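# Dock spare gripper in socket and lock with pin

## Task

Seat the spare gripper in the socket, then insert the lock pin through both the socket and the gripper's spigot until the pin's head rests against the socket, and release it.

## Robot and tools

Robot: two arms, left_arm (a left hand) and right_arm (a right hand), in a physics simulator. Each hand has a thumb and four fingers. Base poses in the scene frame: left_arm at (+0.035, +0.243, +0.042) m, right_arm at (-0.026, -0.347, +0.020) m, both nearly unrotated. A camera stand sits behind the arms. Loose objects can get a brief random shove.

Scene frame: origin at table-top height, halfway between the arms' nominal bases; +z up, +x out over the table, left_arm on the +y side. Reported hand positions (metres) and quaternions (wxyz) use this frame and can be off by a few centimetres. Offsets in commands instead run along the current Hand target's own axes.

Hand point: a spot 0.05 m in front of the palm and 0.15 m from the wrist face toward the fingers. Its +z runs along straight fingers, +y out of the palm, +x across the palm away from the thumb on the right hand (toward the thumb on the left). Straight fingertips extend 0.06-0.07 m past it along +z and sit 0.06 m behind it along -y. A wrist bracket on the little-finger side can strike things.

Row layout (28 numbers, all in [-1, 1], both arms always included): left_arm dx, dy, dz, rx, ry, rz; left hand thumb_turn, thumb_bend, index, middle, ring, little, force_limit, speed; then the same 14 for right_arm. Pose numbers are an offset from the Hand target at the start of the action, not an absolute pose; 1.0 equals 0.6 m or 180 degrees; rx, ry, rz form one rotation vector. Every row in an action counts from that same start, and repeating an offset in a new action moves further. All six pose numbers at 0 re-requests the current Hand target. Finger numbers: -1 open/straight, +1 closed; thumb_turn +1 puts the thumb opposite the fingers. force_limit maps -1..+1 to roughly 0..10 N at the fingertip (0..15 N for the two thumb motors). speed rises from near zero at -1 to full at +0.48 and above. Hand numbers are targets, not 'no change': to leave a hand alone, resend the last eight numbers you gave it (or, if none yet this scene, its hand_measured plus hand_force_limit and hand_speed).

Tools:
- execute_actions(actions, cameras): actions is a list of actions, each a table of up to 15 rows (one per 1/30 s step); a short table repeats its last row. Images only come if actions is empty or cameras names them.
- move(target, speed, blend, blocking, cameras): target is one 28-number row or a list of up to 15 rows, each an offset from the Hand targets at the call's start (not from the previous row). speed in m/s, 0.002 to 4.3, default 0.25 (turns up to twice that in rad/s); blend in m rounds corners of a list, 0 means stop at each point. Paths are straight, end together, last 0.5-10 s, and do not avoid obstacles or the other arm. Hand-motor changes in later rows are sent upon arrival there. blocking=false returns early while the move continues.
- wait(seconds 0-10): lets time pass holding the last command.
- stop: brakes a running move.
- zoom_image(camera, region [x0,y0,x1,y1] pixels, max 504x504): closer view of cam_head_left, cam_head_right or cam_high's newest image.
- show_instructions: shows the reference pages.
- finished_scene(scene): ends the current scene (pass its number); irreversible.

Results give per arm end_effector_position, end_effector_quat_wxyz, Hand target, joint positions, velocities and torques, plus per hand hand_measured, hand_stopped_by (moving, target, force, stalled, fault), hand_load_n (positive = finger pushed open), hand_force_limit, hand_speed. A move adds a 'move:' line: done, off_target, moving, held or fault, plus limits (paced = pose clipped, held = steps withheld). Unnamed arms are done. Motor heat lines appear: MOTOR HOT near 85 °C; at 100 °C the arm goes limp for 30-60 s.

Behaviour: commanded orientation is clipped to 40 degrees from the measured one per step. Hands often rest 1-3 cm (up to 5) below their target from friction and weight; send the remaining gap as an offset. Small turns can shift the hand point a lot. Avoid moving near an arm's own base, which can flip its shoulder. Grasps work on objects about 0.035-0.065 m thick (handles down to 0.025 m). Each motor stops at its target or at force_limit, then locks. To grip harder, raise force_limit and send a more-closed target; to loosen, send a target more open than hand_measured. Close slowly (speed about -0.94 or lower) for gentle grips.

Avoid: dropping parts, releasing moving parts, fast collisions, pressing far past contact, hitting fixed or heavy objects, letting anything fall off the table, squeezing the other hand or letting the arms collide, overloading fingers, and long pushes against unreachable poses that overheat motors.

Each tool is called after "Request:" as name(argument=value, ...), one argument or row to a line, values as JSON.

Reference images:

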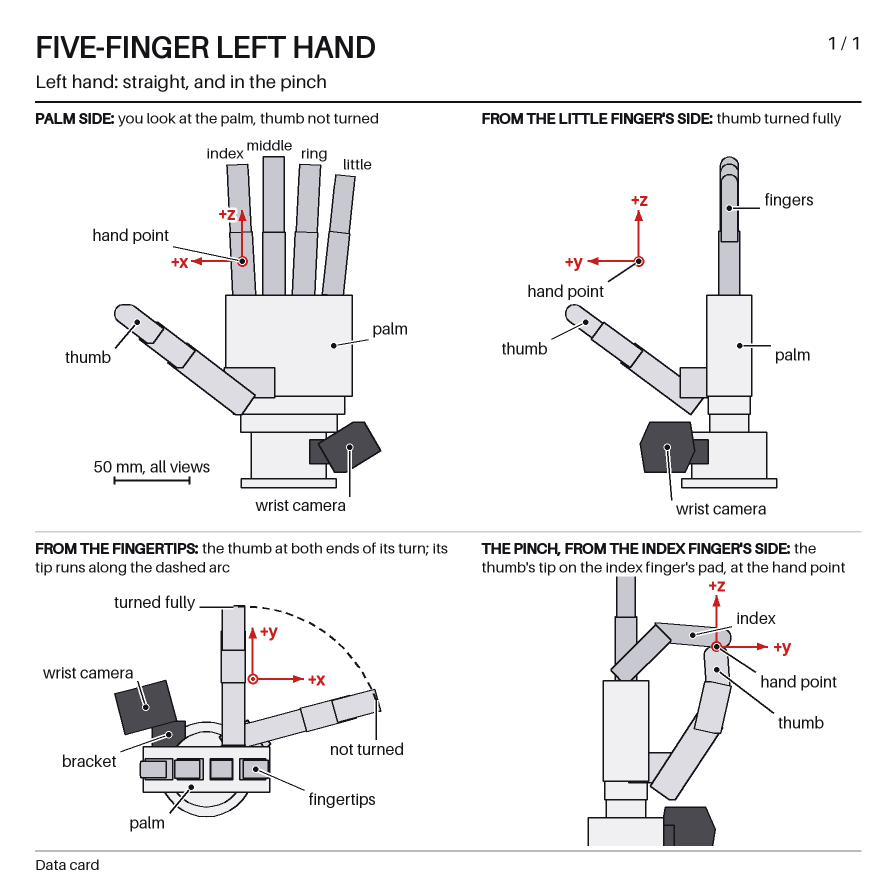

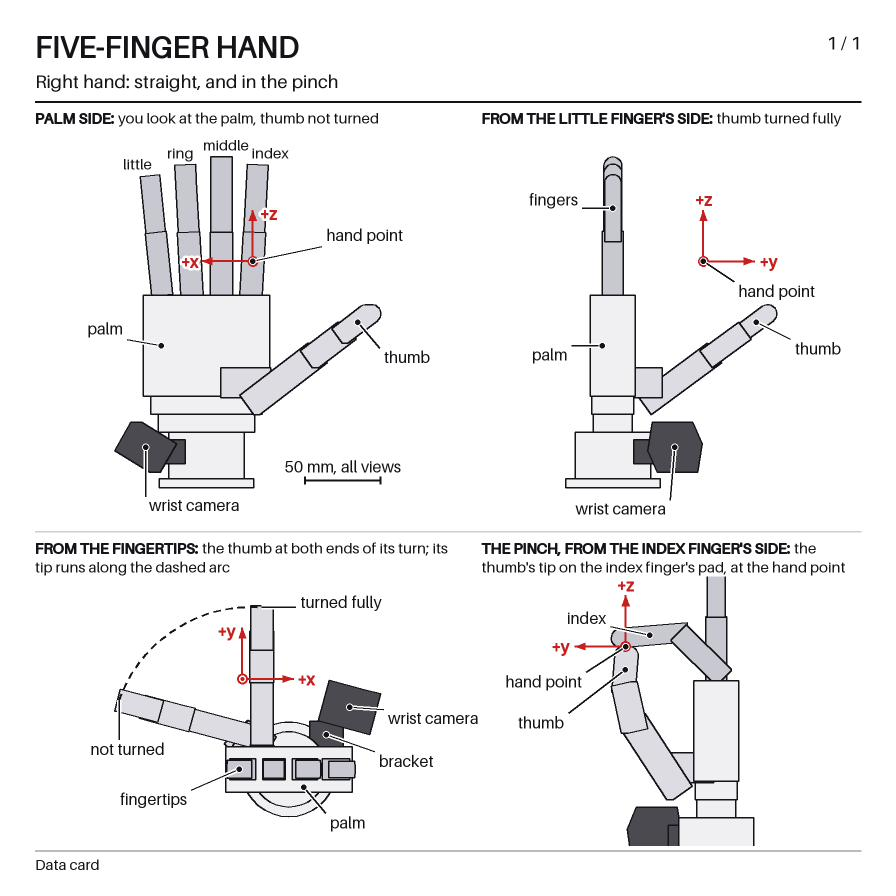

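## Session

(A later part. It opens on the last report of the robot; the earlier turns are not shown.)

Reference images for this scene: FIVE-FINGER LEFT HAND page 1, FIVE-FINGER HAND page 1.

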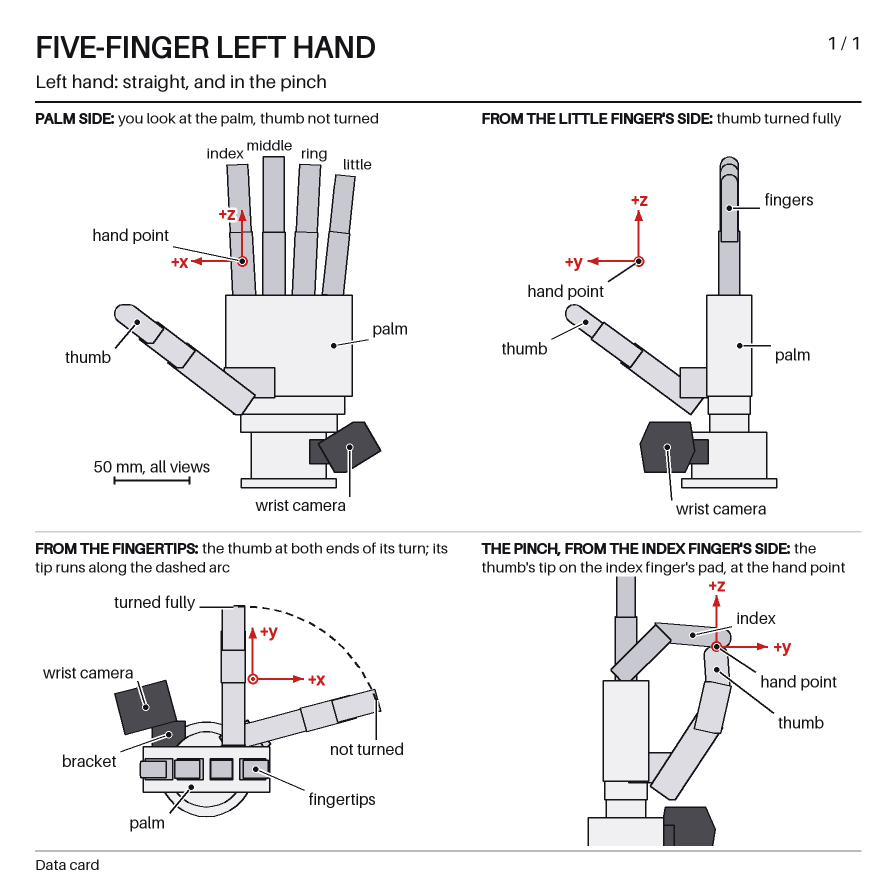

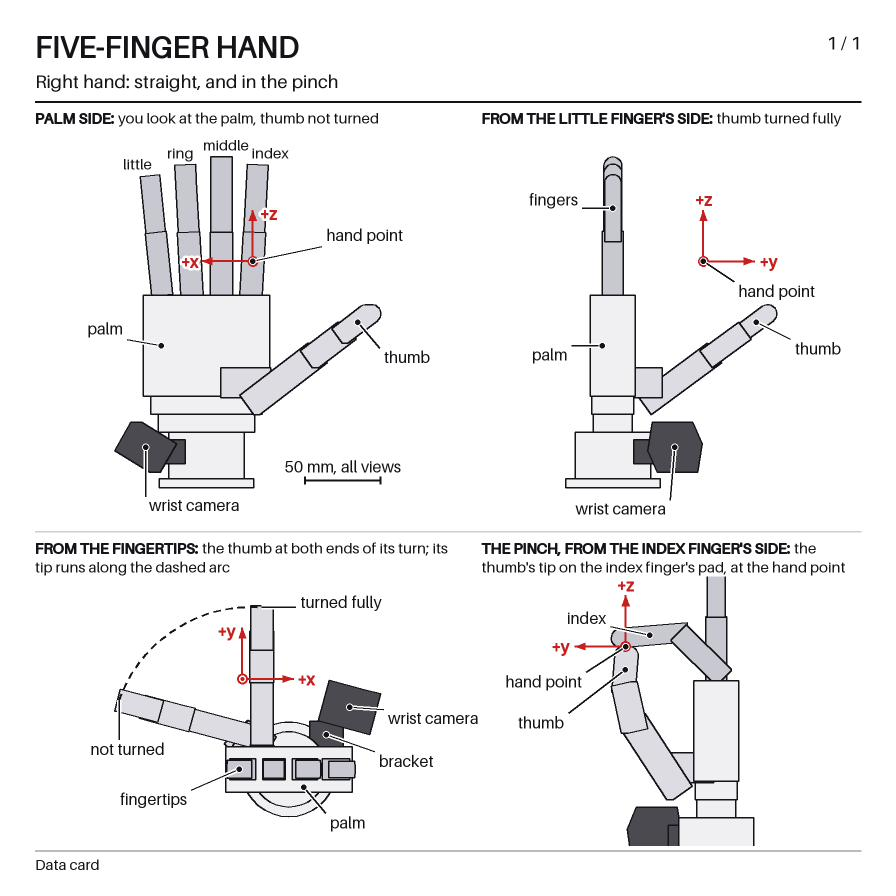

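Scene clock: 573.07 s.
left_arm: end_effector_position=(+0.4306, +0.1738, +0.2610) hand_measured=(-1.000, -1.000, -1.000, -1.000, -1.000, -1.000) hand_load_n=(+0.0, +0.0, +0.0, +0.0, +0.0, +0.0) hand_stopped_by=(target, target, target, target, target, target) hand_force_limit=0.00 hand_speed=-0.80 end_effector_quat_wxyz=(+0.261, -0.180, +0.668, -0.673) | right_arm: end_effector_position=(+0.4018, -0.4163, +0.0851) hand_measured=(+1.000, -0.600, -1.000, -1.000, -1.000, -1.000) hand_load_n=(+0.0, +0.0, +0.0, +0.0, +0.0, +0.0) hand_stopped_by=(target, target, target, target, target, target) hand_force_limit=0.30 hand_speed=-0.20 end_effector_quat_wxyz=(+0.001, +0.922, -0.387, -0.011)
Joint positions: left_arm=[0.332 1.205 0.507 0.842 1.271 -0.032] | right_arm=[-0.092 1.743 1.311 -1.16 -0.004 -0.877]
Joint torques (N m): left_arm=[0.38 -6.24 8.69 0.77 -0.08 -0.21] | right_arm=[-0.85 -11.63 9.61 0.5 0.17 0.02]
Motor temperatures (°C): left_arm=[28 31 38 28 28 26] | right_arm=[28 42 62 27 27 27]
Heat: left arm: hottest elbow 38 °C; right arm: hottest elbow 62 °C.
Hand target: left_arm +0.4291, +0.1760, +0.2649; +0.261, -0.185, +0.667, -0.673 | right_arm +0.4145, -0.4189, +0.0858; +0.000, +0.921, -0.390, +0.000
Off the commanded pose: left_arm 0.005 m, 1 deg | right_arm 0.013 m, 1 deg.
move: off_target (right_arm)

Request:
wait(
  seconds=0.1,
  cameras=["cam_head_left","cam_head_right"],
)

Request:
zoom_image(
  camera="cam_head_left",
  region=[500, 210, 580, 270],
)

Request:
zoom_image(
  camera="cam_head_right",
  region=[500, 210, 580, 270],
)

Scene clock: 578.67 s.
left_arm: end_effector_position=(+0.4306, +0.1738, +0.2610) hand_measured=(-1.000, -1.000, -1.000, -1.000, -1.000, -1.000) hand_load_n=(+0.0, +0.0, +0.0, +0.0, +0.0, +0.0) hand_stopped_by=(target, target, target, target, target, target) hand_force_limit=0.00 hand_speed=-0.80 end_effector_quat_wxyz=(+0.261, -0.180, +0.668, -0.673) | right_arm: end_effector_position=(+0.4018, -0.4163, +0.0851) hand_measured=(+1.000, -0.600, -1.000, -1.000, -1.000, -1.000) hand_load_n=(+0.0, +0.0, +0.0, +0.0, +0.0, +0.0) hand_stopped_by=(target, target, target, target, target, target) hand_force_limit=0.30 hand_speed=-0.20 end_effector_quat_wxyz=(+0.001, +0.922, -0.387, -0.011)
Joint positions: left_arm=[0.332 1.205 0.507 0.842 1.271 -0.032] | right_arm=[-0.092 1.743 1.311 -1.16 -0.004 -0.877]
Joint torques (N m): left_arm=[0.38 -6.3 8.69 0.77 -0.08 -0.2] | right_arm=[-0.85 -11.58 9.63 0.54 0.16 0.01]
Motor temperatures (°C): left_arm=[28 31 38 28 28 26] | right_arm=[28 42 60 27 27 27]
Heat: left arm: hottest elbow 38 °C; right arm: hottest elbow 60 °C.
Hand target: left_arm +0.4291, +0.1760, +0.2649; +0.261, -0.185, +0.667, -0.673 | right_arm +0.4145, -0.4189, +0.0858; +0.000, +0.921, -0.390, +0.000
Off the commanded pose: left_arm 0.005 m, 1 deg | right_arm 0.013 m, 1 deg.
wait: 0.10 s; at rest from the start
Images, in order (width x height): cam_head_left 672x504, cam_head_right 672x504.

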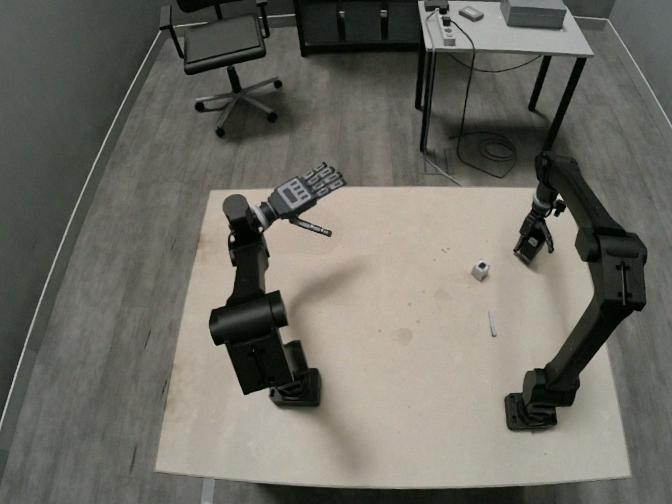

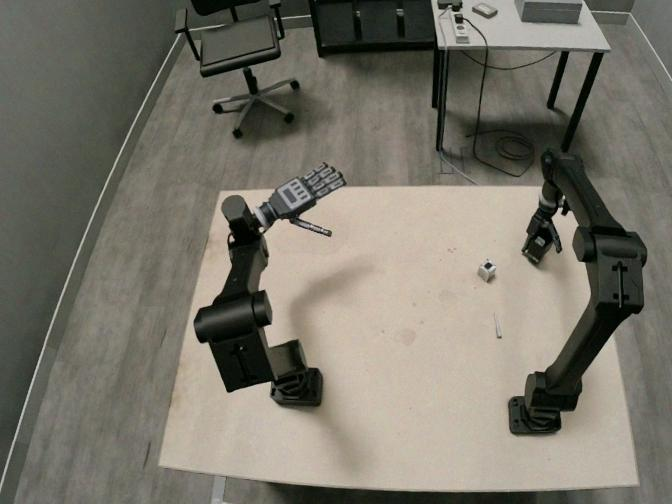

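Scaled by 6.300 from the camera's 672x504 image, which has a finer 960x720 frame.

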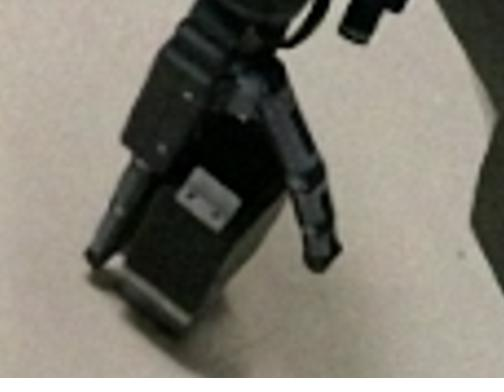

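Scaled by 6.300 from the camera's 672x504 image, which has a finer 960x720 frame.

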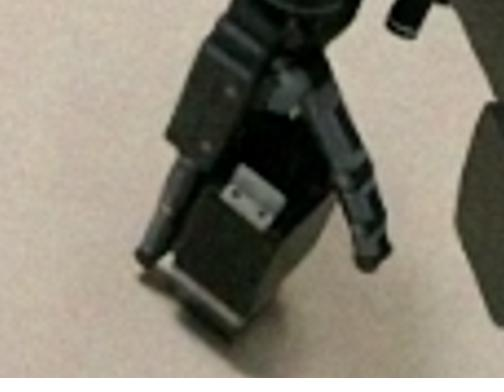

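Request:
move(
  target=[0,0,0,0,0,0,-1,-1,-1,-1,-1,-1,0,-0.8, -0.0087,0.009,0.01,0,0,0,1,-0.6,-1,-1,-1,-1,0.3,-0.2],
  speed=0.08,
)

Scene clock: 601.93 s.
left_arm: end_effector_position=(+0.4306, +0.1738, +0.2610) hand_measured=(-1.000, -1.000, -1.000, -1.000, -1.000, -1.000) hand_load_n=(+0.0, +0.0, +0.0, +0.0, +0.0, +0.0) hand_stopped_by=(target, target, target, target, target, target) hand_force_limit=0.00 hand_speed=-0.80 end_effector_quat_wxyz=(+0.261, -0.180, +0.668, -0.673) | right_arm: end_effector_position=(+0.4040, -0.4165, +0.0819) hand_measured=(+1.000, -0.600, -1.000, -1.000, -1.000, -1.000) hand_load_n=(+0.0, -0.5, +0.0, +0.0, +0.0, +0.0) hand_stopped_by=(target, target, target, target, target, target) hand_force_limit=0.30 hand_speed=-0.20 end_effector_quat_wxyz=(-0.001, +0.922, -0.387, -0.005)
Joint positions: left_arm=[0.332 1.205 0.507 0.842 1.271 -0.032] | right_arm=[-0.092 1.743 1.305 -1.141 -0.004 -0.877]
Joint torques (N m): left_arm=[0.38 -6.3 8.7 0.77 -0.08 -0.21] | right_arm=[-0.97 -12.16 7.53 0.61 0.17 0]
Motor temperatures (°C): left_arm=[28 32 38 28 28 26] | right_arm=[28 41 56 27 27 27]
Heat: left arm: hottest elbow 38 °C; right arm: hottest elbow 56 °C.
Hand target: left_arm +0.4291, +0.1760, +0.2649; +0.261, -0.185, +0.667, -0.673 | right_arm +0.4070, -0.4189, +0.0799; +0.000, +0.921, -0.390, +0.000
Off the commanded pose: left_arm 0.005 m, 1 deg | right_arm 0.004 m, 1 deg.
move: done

Request:
move(
  target=[
    [0,0,0,0,0,0,-1,-1,-1,-1,-1,-1,0,-0.8, 0.0046,-0.0048,-0.022,0.0082,0.0097,0,1,-0.6,-1,-1,-1,-1,0.3,-0.2],
    [0,0,0,0,0,0,-1,-1,-1,-1,-1,-1,0,-0.8, 0.0046,-0.0048,-0.022,0.0082,0.0097,0,1,0.94,-1,-1,-1,-1,0.95,-0.5],
  ],
  speed=0.08,
)

Scene clock: 612.97 s.
left_arm: end_effector_position=(+0.4306, +0.1738, +0.2610) hand_measured=(-1.000, -1.000, -1.000, -1.000, -1.000, -1.000) hand_load_n=(+0.0, +0.0, +0.0, +0.0, +0.0, +0.0) hand_stopped_by=(target, target, target, target, target, target) hand_force_limit=0.00 hand_speed=-0.80 end_effector_quat_wxyz=(+0.261, -0.180, +0.668, -0.673) | right_arm: end_effector_position=(+0.4062, -0.4170, +0.0834) hand_measured=(+1.000, -0.114, -1.000, -1.000, -1.000, -1.000) hand_load_n=(+4.0, +14.0, +0.0, +0.0, +0.0, -0.5) hand_stopped_by=(target, force, target, target, target, target) hand_force_limit=0.95 hand_speed=-0.50 end_effector_quat_wxyz=(-0.002, +0.922, -0.387, +0.001)
Joint positions: left_arm=[0.332 1.205 0.507 0.842 1.271 -0.032] | right_arm=[-0.092 1.738 1.304 -1.133 -0.003 -0.877]
Joint torques (N m): left_arm=[0.38 -6.3 8.7 0.77 -0.08 -0.2] | right_arm=[-0.91 -14.33 7.57 0.59 0.08 0.01]
Motor temperatures (°C): left_arm=[28 32 38 28 28 26] | right_arm=[28 41 55 27 27 27]
Heat: left arm: hottest elbow 38 °C; right arm: hottest elbow 55 °C.
Hand target: left_arm +0.4291, +0.1760, +0.2649; +0.261, -0.185, +0.667, -0.673 | right_arm +0.4111, -0.4189, +0.0931; -0.006, +0.920, -0.390, +0.019
Off the commanded pose: left_arm 0.005 m, 1 deg | right_arm 0.011 m, 2 deg.
move: off_target (right_arm); target 2's new numbers were sent with right_arm's hand 0.011 m and 2 deg from that target

Request:
move(
  target=[0,0,0,0,0,0,-1,-1,-1,-1,-1,-1,0,-0.8, 0.007,-0.0072,-0.02,0.0041,0.0049,0,1,0.94,-1,-1,-1,-1,0.95,-0.5],
  speed=0.1,
)

Scene clock: 618.77 s.
left_arm: end_effector_position=(+0.4306, +0.1738, +0.2610) hand_measured=(-1.000, -1.000, -1.000, -1.000, -1.000, -1.000) hand_load_n=(+0.0, +0.0, +0.0, +0.0, +0.0, +0.0) hand_stopped_by=(target, target, target, target, target, target) hand_force_limit=0.00 hand_speed=-0.80 end_effector_quat_wxyz=(+0.261, -0.180, +0.668, -0.673) | right_arm: end_effector_position=(+0.4063, -0.4170, +0.0838) hand_measured=(+1.000, -0.114, -1.000, -1.000, -1.000, -1.000) hand_load_n=(+4.0, +14.0, +0.5, -0.5, +0.0, +0.0) hand_stopped_by=(target, force, target, target, target, target) hand_force_limit=0.95 hand_speed=-0.50 end_effector_quat_wxyz=(-0.002, +0.922, -0.387, +0.002)
Joint positions: left_arm=[0.332 1.205 0.507 0.842 1.271 -0.032] | right_arm=[-0.092 1.737 1.304 -1.133 -0.003 -0.877]
Joint torques (N m): left_arm=[0.38 -6.3 8.7 0.79 -0.08 -0.2] | right_arm=[-0.97 -15.27 9.06 0.14 0.11 0.02]
Motor temperatures (°C): left_arm=[28 32 38 28 28 26] | right_arm=[28 41 55 27 27 27]
Heat: left arm: hottest elbow 38 °C; right arm: hottest elbow 55 °C.
Hand target: left_arm +0.4291, +0.1760, +0.2649; +0.261, -0.185, +0.667, -0.673 | right_arm +0.4166, -0.4188, +0.1054; -0.009, +0.920, -0.390, +0.029
Off the commanded pose: left_arm 0.005 m, 1 deg | right_arm 0.024 m, 3 deg.
move: off_target (right_arm)

Request:
move(
  target=[0,0,0,0,0,0,-1,-1,-1,-1,-1,-1,0,-0.8, 0.007,-0.0072,-0.023,0.003,0.0036,0,1,0.94,-1,-1,-1,-1,0.95,-0.5],
  speed=0.1,
)

Scene clock: 623.83 s.
left_arm: end_effector_position=(+0.4306, +0.1738, +0.2610) hand_measured=(-1.000, -1.000, -1.000, -1.000, -1.000, -1.000) hand_load_n=(+0.0, +0.0, +0.0, +0.0, -0.5, +0.0) hand_stopped_by=(target, target, target, target, target, target) hand_force_limit=0.00 hand_speed=-0.80 end_effector_quat_wxyz=(+0.261, -0.180, +0.668, -0.673) | right_arm: end_effector_position=(+0.4048, -0.4169, +0.0902) hand_measured=(+1.000, -0.114, -1.000, -1.000, -1.000, -1.000) hand_load_n=(+4.0, +14.0, +0.0, +0.0, +0.0, +0.0) hand_stopped_by=(target, force, target, target, target, target) hand_force_limit=0.95 hand_speed=-0.50 end_effector_quat_wxyz=(-0.003, +0.922, -0.387, +0.004)
Joint positions: left_arm=[0.332 1.205 0.507 0.842 1.271 -0.032] | right_arm=[-0.092 1.723 1.304 -1.142 -0.003 -0.877]
Joint torques (N m): left_arm=[0.38 -6.3 8.7 0.76 -0.08 -0.21] | right_arm=[-0.73 -14.92 11.18 -0.36 0.11 0.05]
Motor temperatures (°C): left_arm=[28 32 38 28 28 26] | right_arm=[28 41 55 27 27 27]
Heat: left arm: hottest elbow 38 °C; right arm: hottest elbow 55 °C.
Hand target: left_arm +0.4291, +0.1760, +0.2649; +0.261, -0.185, +0.667, -0.673 | right_arm +0.4217, -0.4188, +0.1195; -0.011, +0.920, -0.390, +0.036
Off the commanded pose: left_arm 0.005 m, 1 deg | right_arm 0.034 m, 4 deg.
move: off_target (right_arm)

Request:
move(
  target=[0,0,0,0,0,0,-1,-1,-1,-1,-1,-1,0,-0.8, 0.0058,-0.006,-0.0235,0.0025,0.003,0,1,0.94,-1,-1,-1,-1,0.95,-0.5],
  speed=0.1,
)

Scene clock: 630.37 s.
left_arm: end_effector_position=(+0.4306, +0.1738, +0.2610) hand_measured=(-1.000, -1.000, -1.000, -1.000, -1.000, -1.000) hand_load_n=(+0.0, +0.0, -0.5, -0.5, +0.0, +0.0) hand_stopped_by=(target, target, target, target, target, target) hand_force_limit=0.00 hand_speed=-0.80 end_effector_quat_wxyz=(+0.261, -0.180, +0.668, -0.673) | right_arm: end_effector_position=(+0.4048, -0.4169, +0.1019) hand_measured=(+1.000, -0.114, -1.000, -1.000, -1.000, -1.000) hand_load_n=(+4.0, +13.5, +0.0, +0.0, +0.0, +0.0) hand_stopped_by=(target, force, target, target, target, target) hand_force_limit=0.95 hand_speed=-0.50 end_effector_quat_wxyz=(-0.003, +0.922, -0.387, +0.005)
Joint positions: left_arm=[0.332 1.205 0.507 0.842 1.271 -0.032] | right_arm=[-0.092 1.709 1.319 -1.169 -0.003 -0.877]
Joint torques (N m): left_arm=[0.38 -6.3 8.72 0.77 -0.08 -0.2] | right_arm=[-0.79 -14.74 12.22 -0.32 0.09 0.03]
Motor temperatures (°C): left_arm=[28 32 38 28 28 26] | right_arm=[28 42 56 27 27 27]
Heat: left arm: hottest elbow 38 °C; right arm: hottest elbow 56 °C.
Hand target: left_arm +0.4291, +0.1760, +0.2649; +0.261, -0.185, +0.667, -0.673 | right_arm +0.4257, -0.4187, +0.1338; -0.013, +0.920, -0.390, +0.042
Off the commanded pose: left_arm 0.005 m, 1 deg | right_arm 0.038 m, 4 deg.
move: off_target (right_arm)

Request:
move(
  target=[0,0,0,0,0,0,-1,-1,-1,-1,-1,-1,0,-0.8, 0,0,-0.035,0,0,0,1,0.94,-1,-1,-1,-1,0.95,-0.5],
  speed=0.1,
  cameras=["all"],
)

Request:
zoom_image(
  camera="cam_head_left",
  region=[500, 210, 580, 270],
)

Request:
zoom_image(
  camera="cam_high",
  region=[80, 270, 220, 380],
)

Scene clock: 638.43 s.
left_arm: end_effector_position=(+0.4306, +0.1738, +0.2610) hand_measured=(-1.000, -1.000, -1.000, -1.000, -1.000, -1.000) hand_load_n=(+0.0, +0.0, +0.0, +0.0, -0.5, +0.0) hand_stopped_by=(target, target, target, target, target, target) hand_force_limit=0.00 hand_speed=-0.80 end_effector_quat_wxyz=(+0.261, -0.180, +0.668, -0.673) | right_arm: end_effector_position=(+0.4044, -0.4169, +0.1235) hand_measured=(+1.000, -0.114, -1.000, -1.000, -1.000, -1.000) hand_load_n=(+4.0, +13.5, +0.0, +0.0, +0.0, +0.0) hand_stopped_by=(target, force, target, target, target, target) hand_force_limit=0.95 hand_speed=-0.50 end_effector_quat_wxyz=(-0.003, +0.922, -0.387, +0.006)
Joint positions: left_arm=[0.332 1.205 0.507 0.842 1.271 -0.032] | right_arm=[-0.092 1.688 1.351 -1.221 -0.003 -0.877]
Joint torques (N m): left_arm=[0.44 -6.24 8.69 0.77 -0.08 -0.21] | right_arm=[-0.62 -14.21 12.37 -0.21 0.1 0.05]
Motor temperatures (°C): left_arm=[28 32 38 28 28 26] | right_arm=[28 42 59 27 27 27]
Heat: left arm: hottest elbow 38 °C; right arm: hottest elbow 59 °C.
Hand target: left_arm +0.4291, +0.1760, +0.2649; +0.261, -0.185, +0.667, -0.673 | right_arm +0.4239, -0.4185, +0.1548; -0.013, +0.920, -0.390, +0.042
Off the commanded pose: left_arm 0.005 m, 1 deg | right_arm 0.037 m, 4 deg.
move: off_target (right_arm)

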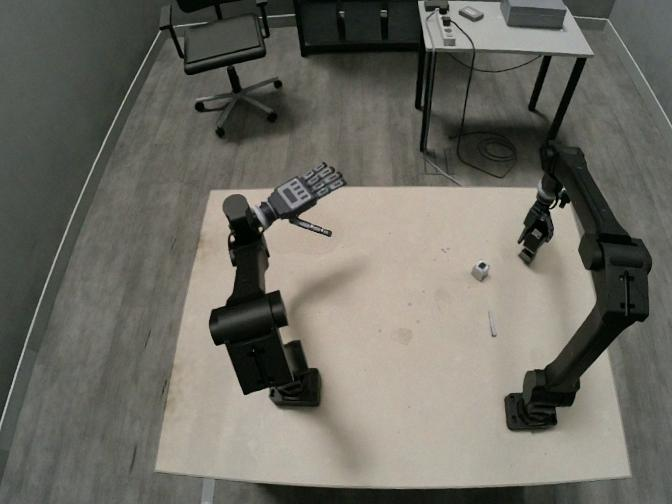

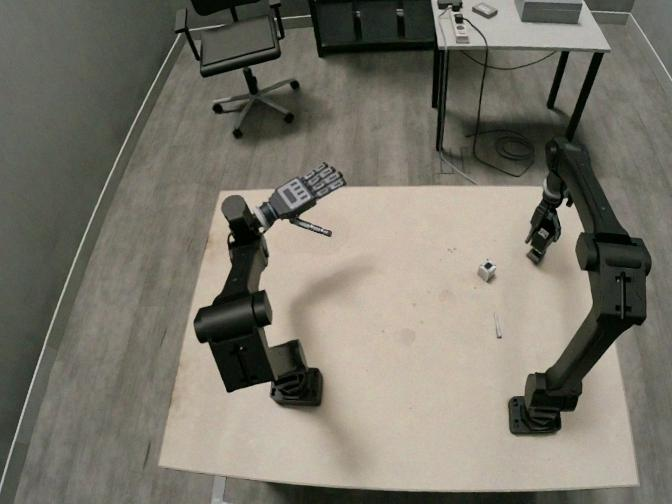

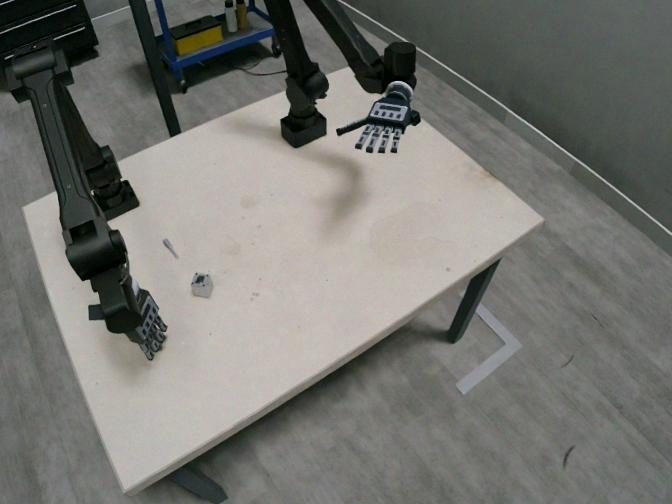

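Scaled by 6.300 from the camera's 672x504 image, which has a finer 960x720 frame.

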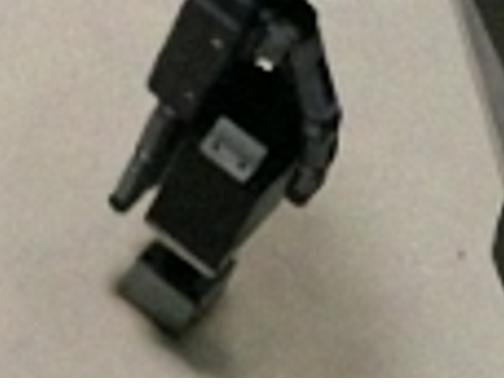

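Scaled by 3.600 from the camera's 672x504 image, which has a finer 960x720 frame.

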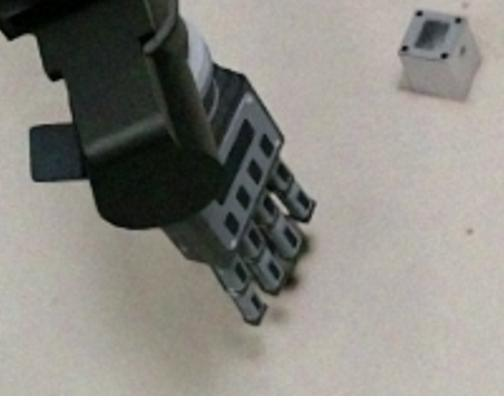

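Request:
move(
  target=[
    [0,0,0,0,0,0,-1,-1,-1,-1,-1,-1,0,-0.8, 0.0022,-0.0019,-0.0332,0,0,0,1,0.94,-1,-1,-1,-1,0.95,-0.5],
    [0,0,0,0,0,0,-1,-1,-1,-1,-1,-1,0,-0.8, -0.2503,-0.1125,-0.044,-0.0097,-0.0114,-0.0056,1,0.94,-1,-1,-1,-1,0.95,-0.5],
  ],
  speed=0.12,
  blend=[0.01,0],
  cameras=["all"],
)

Request:
zoom_image(
  camera="cam_head_left",
  region=[430, 210, 530, 285],
)

Request:
zoom_image(
  camera="cam_high",
  region=[140, 230, 260, 320],
)

Scene clock: 662.67 s.
left_arm: end_effector_position=(+0.4306, +0.1738, +0.2610) hand_measured=(-1.000, -1.000, -1.000, -1.000, -1.000, -1.000) hand_load_n=(-0.5, +0.0, +0.0, -0.5, -0.5, +0.0) hand_stopped_by=(target, target, target, target, target, target) hand_force_limit=0.00 hand_speed=-0.80 end_effector_quat_wxyz=(+0.261, -0.180, +0.668, -0.673) | right_arm: end_effector_position=(+0.3675, -0.2680, +0.1584) hand_measured=(+1.000, -0.114, -1.000, -1.000, -1.000, -1.000) hand_load_n=(+4.0, +13.5, +0.0, +0.0, +0.0, +0.0) hand_stopped_by=(target, force, target, target, target, target) hand_force_limit=0.95 hand_speed=-0.50 end_effector_quat_wxyz=(+0.001, +0.924, -0.381, +0.006)
Joint positions: left_arm=[0.332 1.205 0.507 0.842 1.271 -0.032] | right_arm=[0.228 1.593 1.326 -1.297 0.009 -0.569]
Joint torques (N m): left_arm=[0.32 -6.18 8.69 0.77 -0.08 -0.2] | right_arm=[0.56 -13.63 8.68 -0.31 0.19 0.13]
Motor temperatures (°C): left_arm=[28 32 38 28 28 26] | right_arm=[28 43 59 27 27 27]
Heat: left arm: hottest elbow 38 °C; right arm: hottest elbow 59 °C.
Hand target: left_arm +0.4291, +0.1760, +0.2649; +0.261, -0.185, +0.667, -0.673 | right_arm +0.3661, -0.2635, +0.1750; -0.006, +0.924, -0.382, +0.020
Off the commanded pose: left_arm 0.005 m, 1 deg | right_arm 0.017 m, 2 deg.
move: off_target (right_arm)

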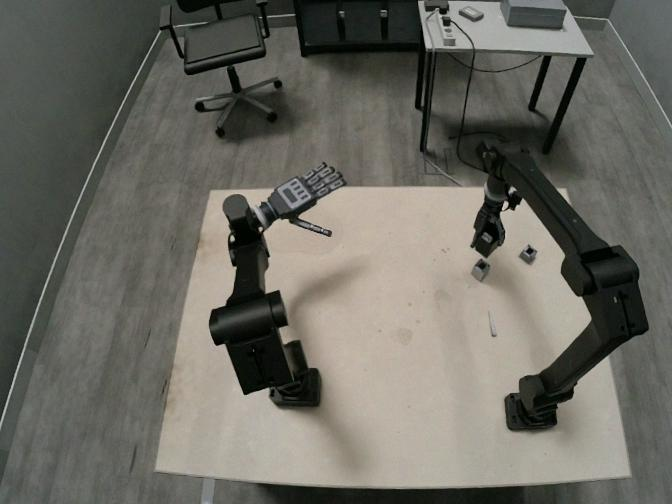

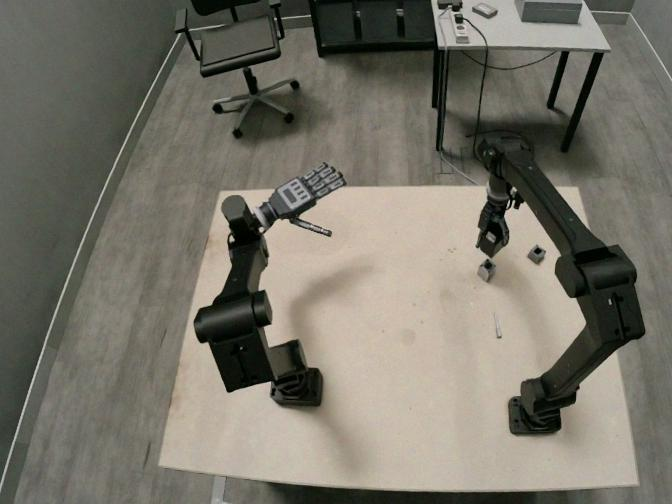

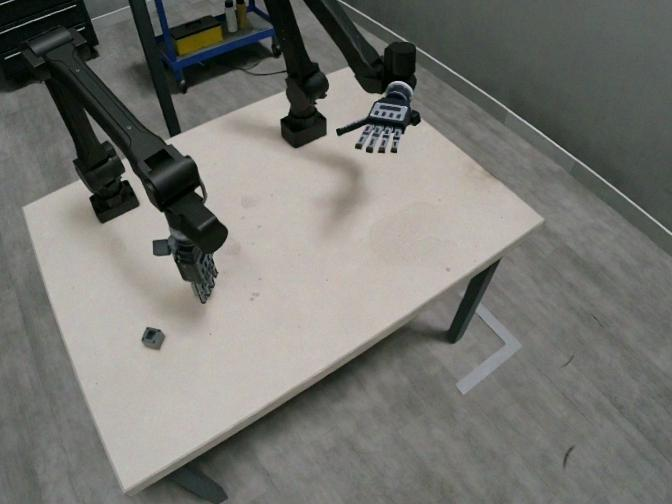

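Scaled by 5.040 from the camera's 672x504 image, which has a finer 960x720 frame.

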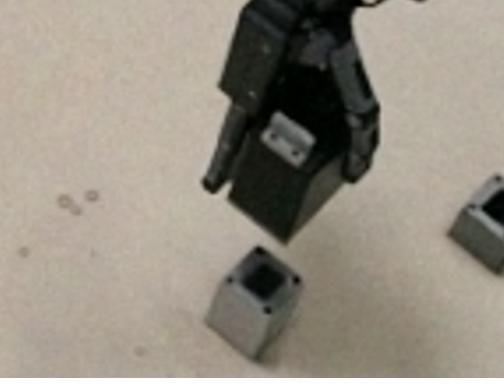

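Scaled by 4.200 from the camera's 672x504 image, which has a finer 960x720 frame.

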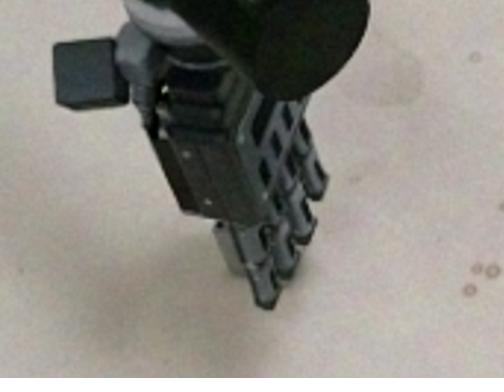

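Request:
zoom_image(
  camera="cam_head_left",
  region=[464, 224, 512, 260],
)

Request:
zoom_image(
  camera="cam_head_right",
  region=[468, 224, 516, 260],
)

Request:
zoom_image(
  camera="cam_high",
  region=[176, 260, 224, 308],
)

Scaled by 10.500 from the camera's 672x504 image, which has a finer 960x720 frame.

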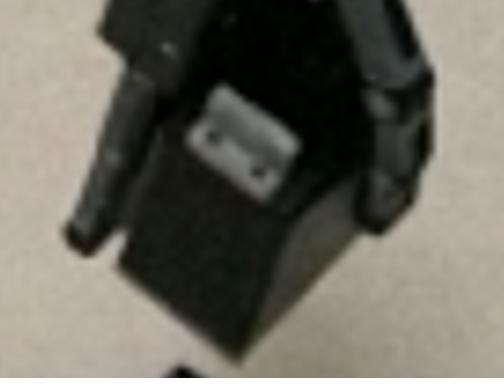

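Scaled by 10.500 from the camera's 672x504 image, which has a finer 960x720 frame.

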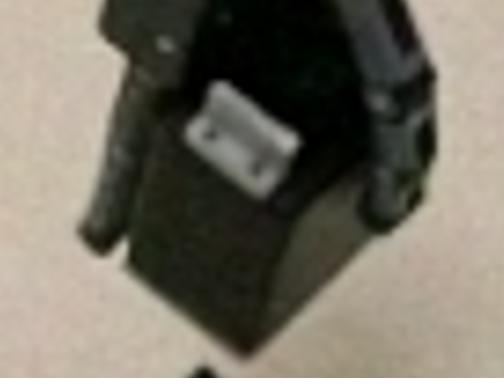

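Scaled by 10.500 from the camera's 672x504 image, which has a finer 960x720 frame.

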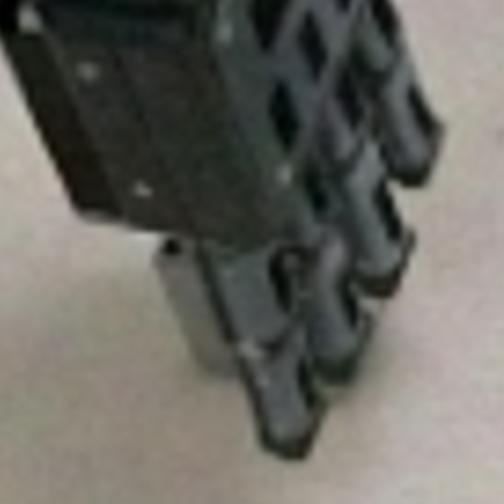

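Request:
move(
  target=[0,0,0,0,0,0,-1,-1,-1,-1,-1,-1,0,-0.8, -0.0357,0.0269,0.0448,0,0,0,1,0.94,-1,-1,-1,-1,0.95,-0.5],
  speed=0.1,
  cameras=["all"],
)

Request:
zoom_image(
  camera="cam_head_left",
  region=[460, 230, 508, 278],
)

Request:
zoom_image(
  camera="cam_head_right",
  region=[464, 230, 512, 278],
)

Request:
zoom_image(
  camera="cam_high",
  region=[176, 250, 224, 298],
)

Scene clock: 714.60 s.
left_arm: end_effector_position=(+0.4306, +0.1738, +0.2610) hand_measured=(-1.000, -1.000, -1.000, -1.000, -1.000, -1.000) hand_load_n=(+0.0, +0.0, +0.0, +0.0, -0.5, +0.0) hand_stopped_by=(target, target, target, target, target, target) hand_force_limit=0.00 hand_speed=-0.80 end_effector_quat_wxyz=(+0.261, -0.180, +0.668, -0.673) | right_arm: end_effector_position=(+0.3364, -0.2674, +0.1341) hand_measured=(+1.000, -0.114, -1.000, -1.000, -1.000, -1.000) hand_load_n=(+4.0, +14.0, +0.0, +0.0, +0.0, +0.0) hand_stopped_by=(target, force, target, target, target, target) hand_force_limit=0.95 hand_speed=-0.50 end_effector_quat_wxyz=(+0.007, +0.923, -0.384, -0.001)
Joint positions: left_arm=[0.332 1.205 0.507 0.842 1.271 -0.032] | right_arm=[0.244 1.55 1.205 -1.237 0.009 -0.548]
Joint torques (N m): left_arm=[0.38 -6.3 8.7 0.77 -0.08 -0.2] | right_arm=[0.97 -12.69 8.27 0.51 0.19 0.11]
Motor temperatures (°C): left_arm=[28 32 38 28 28 26] | right_arm=[28 42 57 27 27 27]
Heat: left arm: hottest elbow 38 °C; right arm: hottest elbow 57 °C.
Hand target: left_arm +0.4291, +0.1760, +0.2649; +0.261, -0.185, +0.667, -0.673 | right_arm +0.3406, -0.2599, +0.1469; -0.006, +0.924, -0.382, +0.019
Off the commanded pose: left_arm 0.005 m, 1 deg | right_arm 0.016 m, 3 deg.
move: off_target (right_arm)

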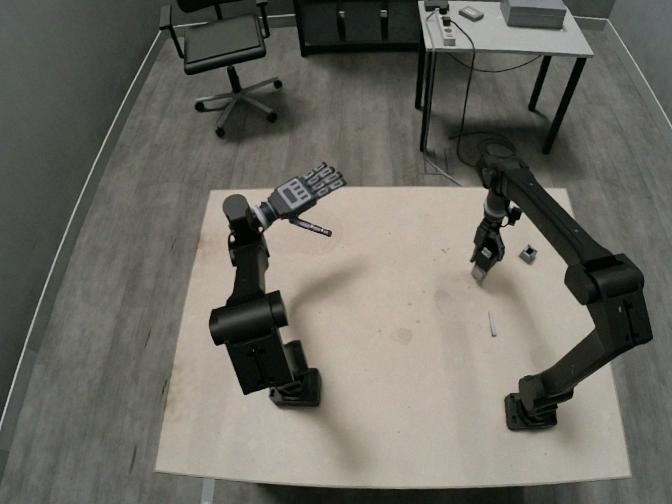

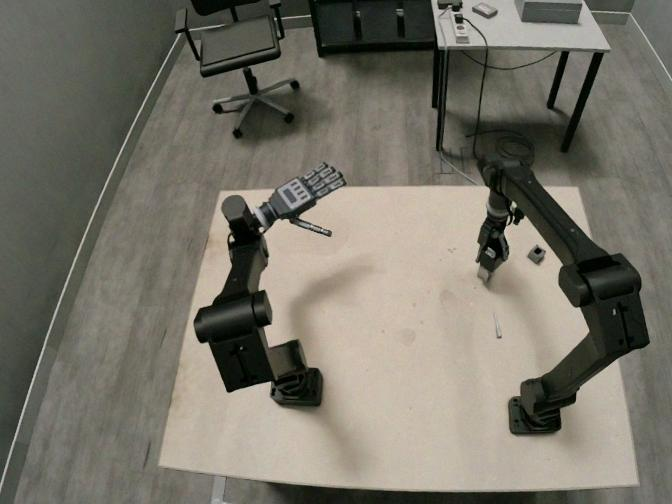

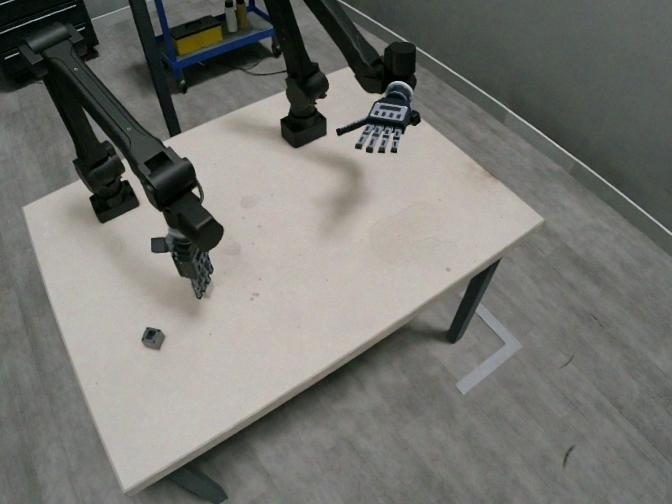

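Scaled by 10.500 from the camera's 672x504 image, which has a finer 960x720 frame.

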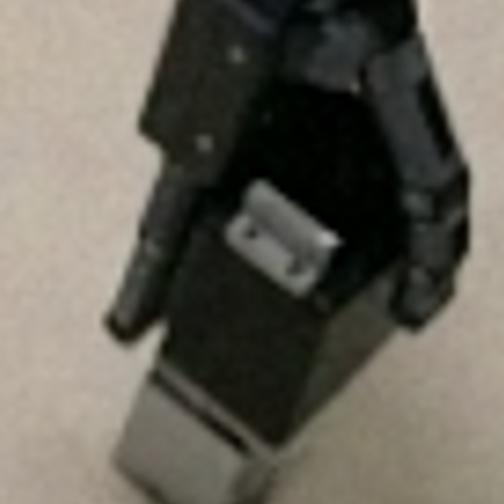

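Scaled by 10.500 from the camera's 672x504 image, which has a finer 960x720 frame.

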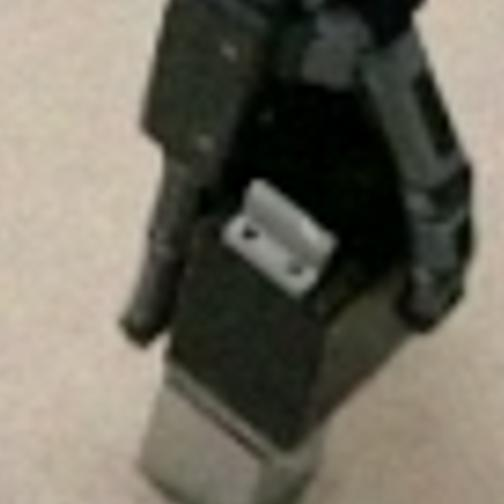

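Scaled by 10.500 from the camera's 672x504 image, which has a finer 960x720 frame.

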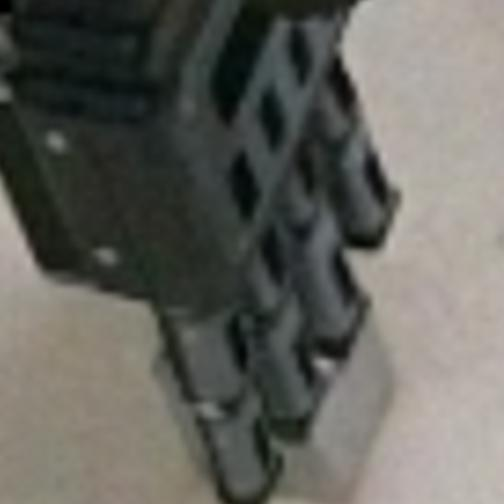

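Request:
move(
  target=[0,0,0,0,0,0,-1,-1,-1,-1,-1,-1,0,-0.8, 0.0044,-0.0162,0.0107,0.0043,-0.0011,0,1,0.94,-1,-1,-1,-1,0.95,-0.5],
  speed=0.1,
  cameras=["cam_head_left","cam_head_right","cam_high"],
)

Request:
zoom_image(
  camera="cam_head_left",
  region=[460, 230, 508, 278],
)

Request:
zoom_image(
  camera="cam_high",
  region=[176, 260, 224, 308],
)

Scene clock: 729.13 s.
left_arm: end_effector_position=(+0.4306, +0.1738, +0.2610) hand_measured=(-1.000, -1.000, -1.000, -1.000, -1.000, -1.000) hand_load_n=(-0.5, +0.0, +0.0, -0.5, +0.0, +0.0) hand_stopped_by=(target, target, target, target, target, target) hand_force_limit=0.00 hand_speed=-0.80 end_effector_quat_wxyz=(+0.261, -0.180, +0.668, -0.673) | right_arm: end_effector_position=(+0.3416, -0.2655, +0.1327) hand_measured=(+1.000, -0.114, -1.000, -1.000, -1.000, -1.000) hand_load_n=(+3.5, +13.5, +0.0, +0.0, +0.0, +0.0) hand_stopped_by=(target, force, target, target, target, target) hand_force_limit=0.95 hand_speed=-0.50 end_effector_quat_wxyz=(+0.000, +0.923, -0.384, +0.007)
Joint positions: left_arm=[0.332 1.205 0.507 0.842 1.271 -0.032] | right_arm=[0.245 1.55 1.205 -1.216 0.008 -0.546]
Joint torques (N m): left_arm=[0.38 -6.3 8.7 0.77 -0.08 -0.2] | right_arm=[1.03 -11.22 9.22 0.43 -0.16 0.09]
Motor temperatures (°C): left_arm=[28 32 38 28 28 26] | right_arm=[28 43 55 27 27 27]
Heat: left arm: hottest elbow 38 °C; right arm: hottest elbow 55 °C.
Hand target: left_arm +0.4291, +0.1760, +0.2649; +0.261, -0.185, +0.667, -0.673 | right_arm +0.3495, -0.2549, +0.1408; -0.012, +0.924, -0.382, +0.020
Off the commanded pose: left_arm 0.005 m, 1 deg | right_arm 0.016 m, 2 deg.
move: off_target (right_arm)

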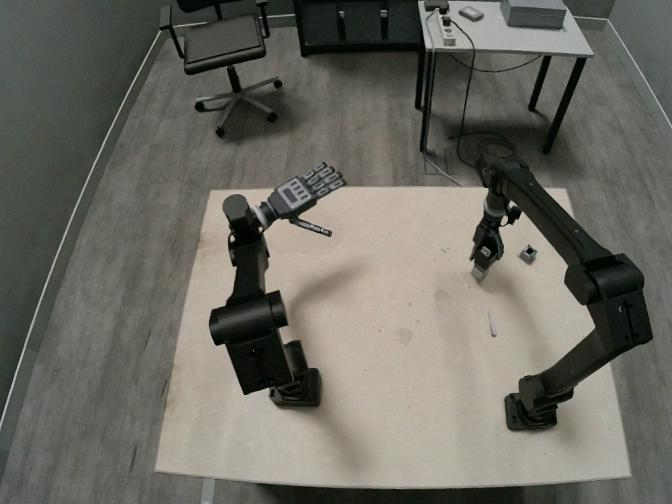

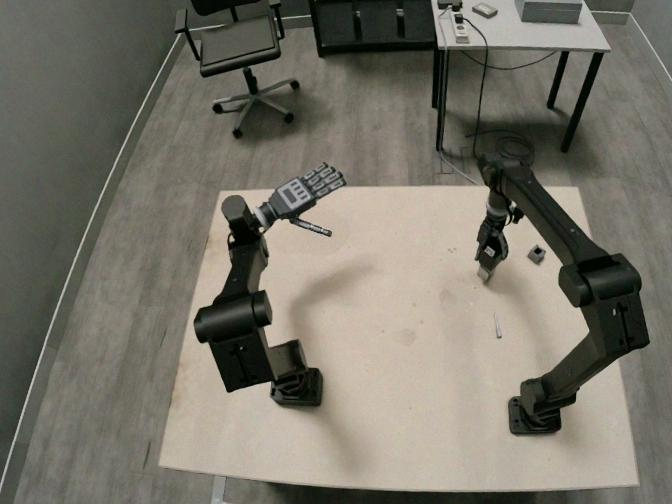

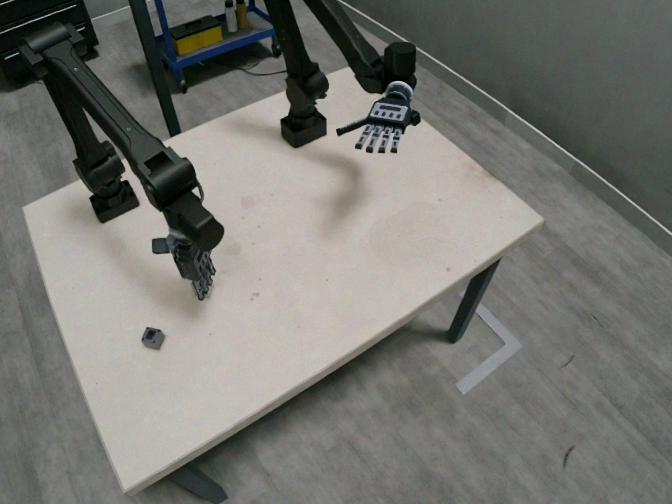

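Scaled by 10.500 from the camera's 672x504 image, which has a finer 960x720 frame.

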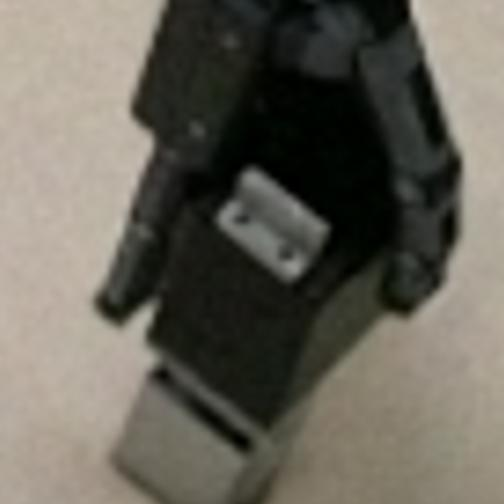

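Scaled by 10.500 from the camera's 672x504 image, which has a finer 960x720 frame.

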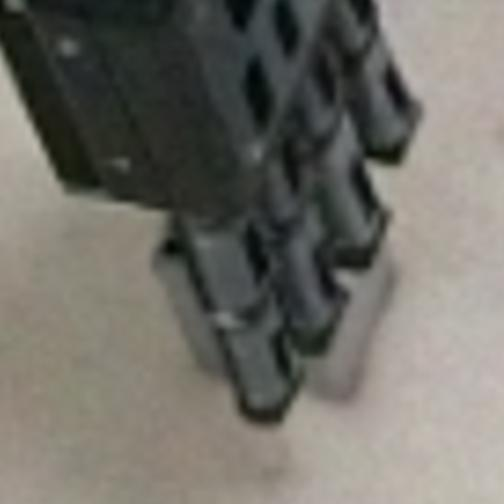

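Request:
move(
  target=[0,0,0,0,0,0,-1,-1,-1,-1,-1,-1,0,-0.8, -0.0012,-0.0129,0.0133,0,0,0,1,0.94,-1,-1,-1,-1,0.95,-0.5],
  speed=0.1,
)

Scene clock: 735.43 s.
left_arm: end_effector_position=(+0.4306, +0.1738, +0.2610) hand_measured=(-1.000, -1.000, -1.000, -1.000, -1.000, -1.000) hand_load_n=(+0.0, +0.0, +0.0, +0.0, +0.0, +0.0) hand_stopped_by=(target, target, target, target, target, target) hand_force_limit=0.00 hand_speed=-0.80 end_effector_quat_wxyz=(+0.261, -0.180, +0.668, -0.673) | right_arm: end_effector_position=(+0.3448, -0.2598, +0.1285) hand_measured=(+1.000, -0.114, -1.000, -1.000, -1.000, -1.000) hand_load_n=(+4.0, +13.5, +0.0, +0.0, +0.0, +0.0) hand_stopped_by=(target, force, target, target, target, target) hand_force_limit=0.95 hand_speed=-0.50 end_effector_quat_wxyz=(-0.002, +0.923, -0.384, +0.010)
Joint positions: left_arm=[0.332 1.205 0.507 0.842 1.271 -0.032] | right_arm=[0.255 1.558 1.205 -1.199 0.008 -0.536]
Joint torques (N m): left_arm=[0.38 -6.3 8.7 0.76 -0.08 -0.21] | right_arm=[1.08 -9.93 9.76 0.58 -0.13 0.09]
Motor temperatures (°C): left_arm=[28 32 38 28 28 26] | right_arm=[28 43 55 27 27 27]
Heat: left arm: hottest elbow 38 °C; right arm: hottest elbow 55 °C.
Hand target: left_arm +0.4291, +0.1760, +0.2649; +0.261, -0.185, +0.667, -0.673 | right_arm +0.3549, -0.2489, +0.1332; -0.012, +0.924, -0.382, +0.020
Off the commanded pose: left_arm 0.005 m, 1 deg | right_arm 0.016 m, 2 deg.
move: off_target (right_arm)


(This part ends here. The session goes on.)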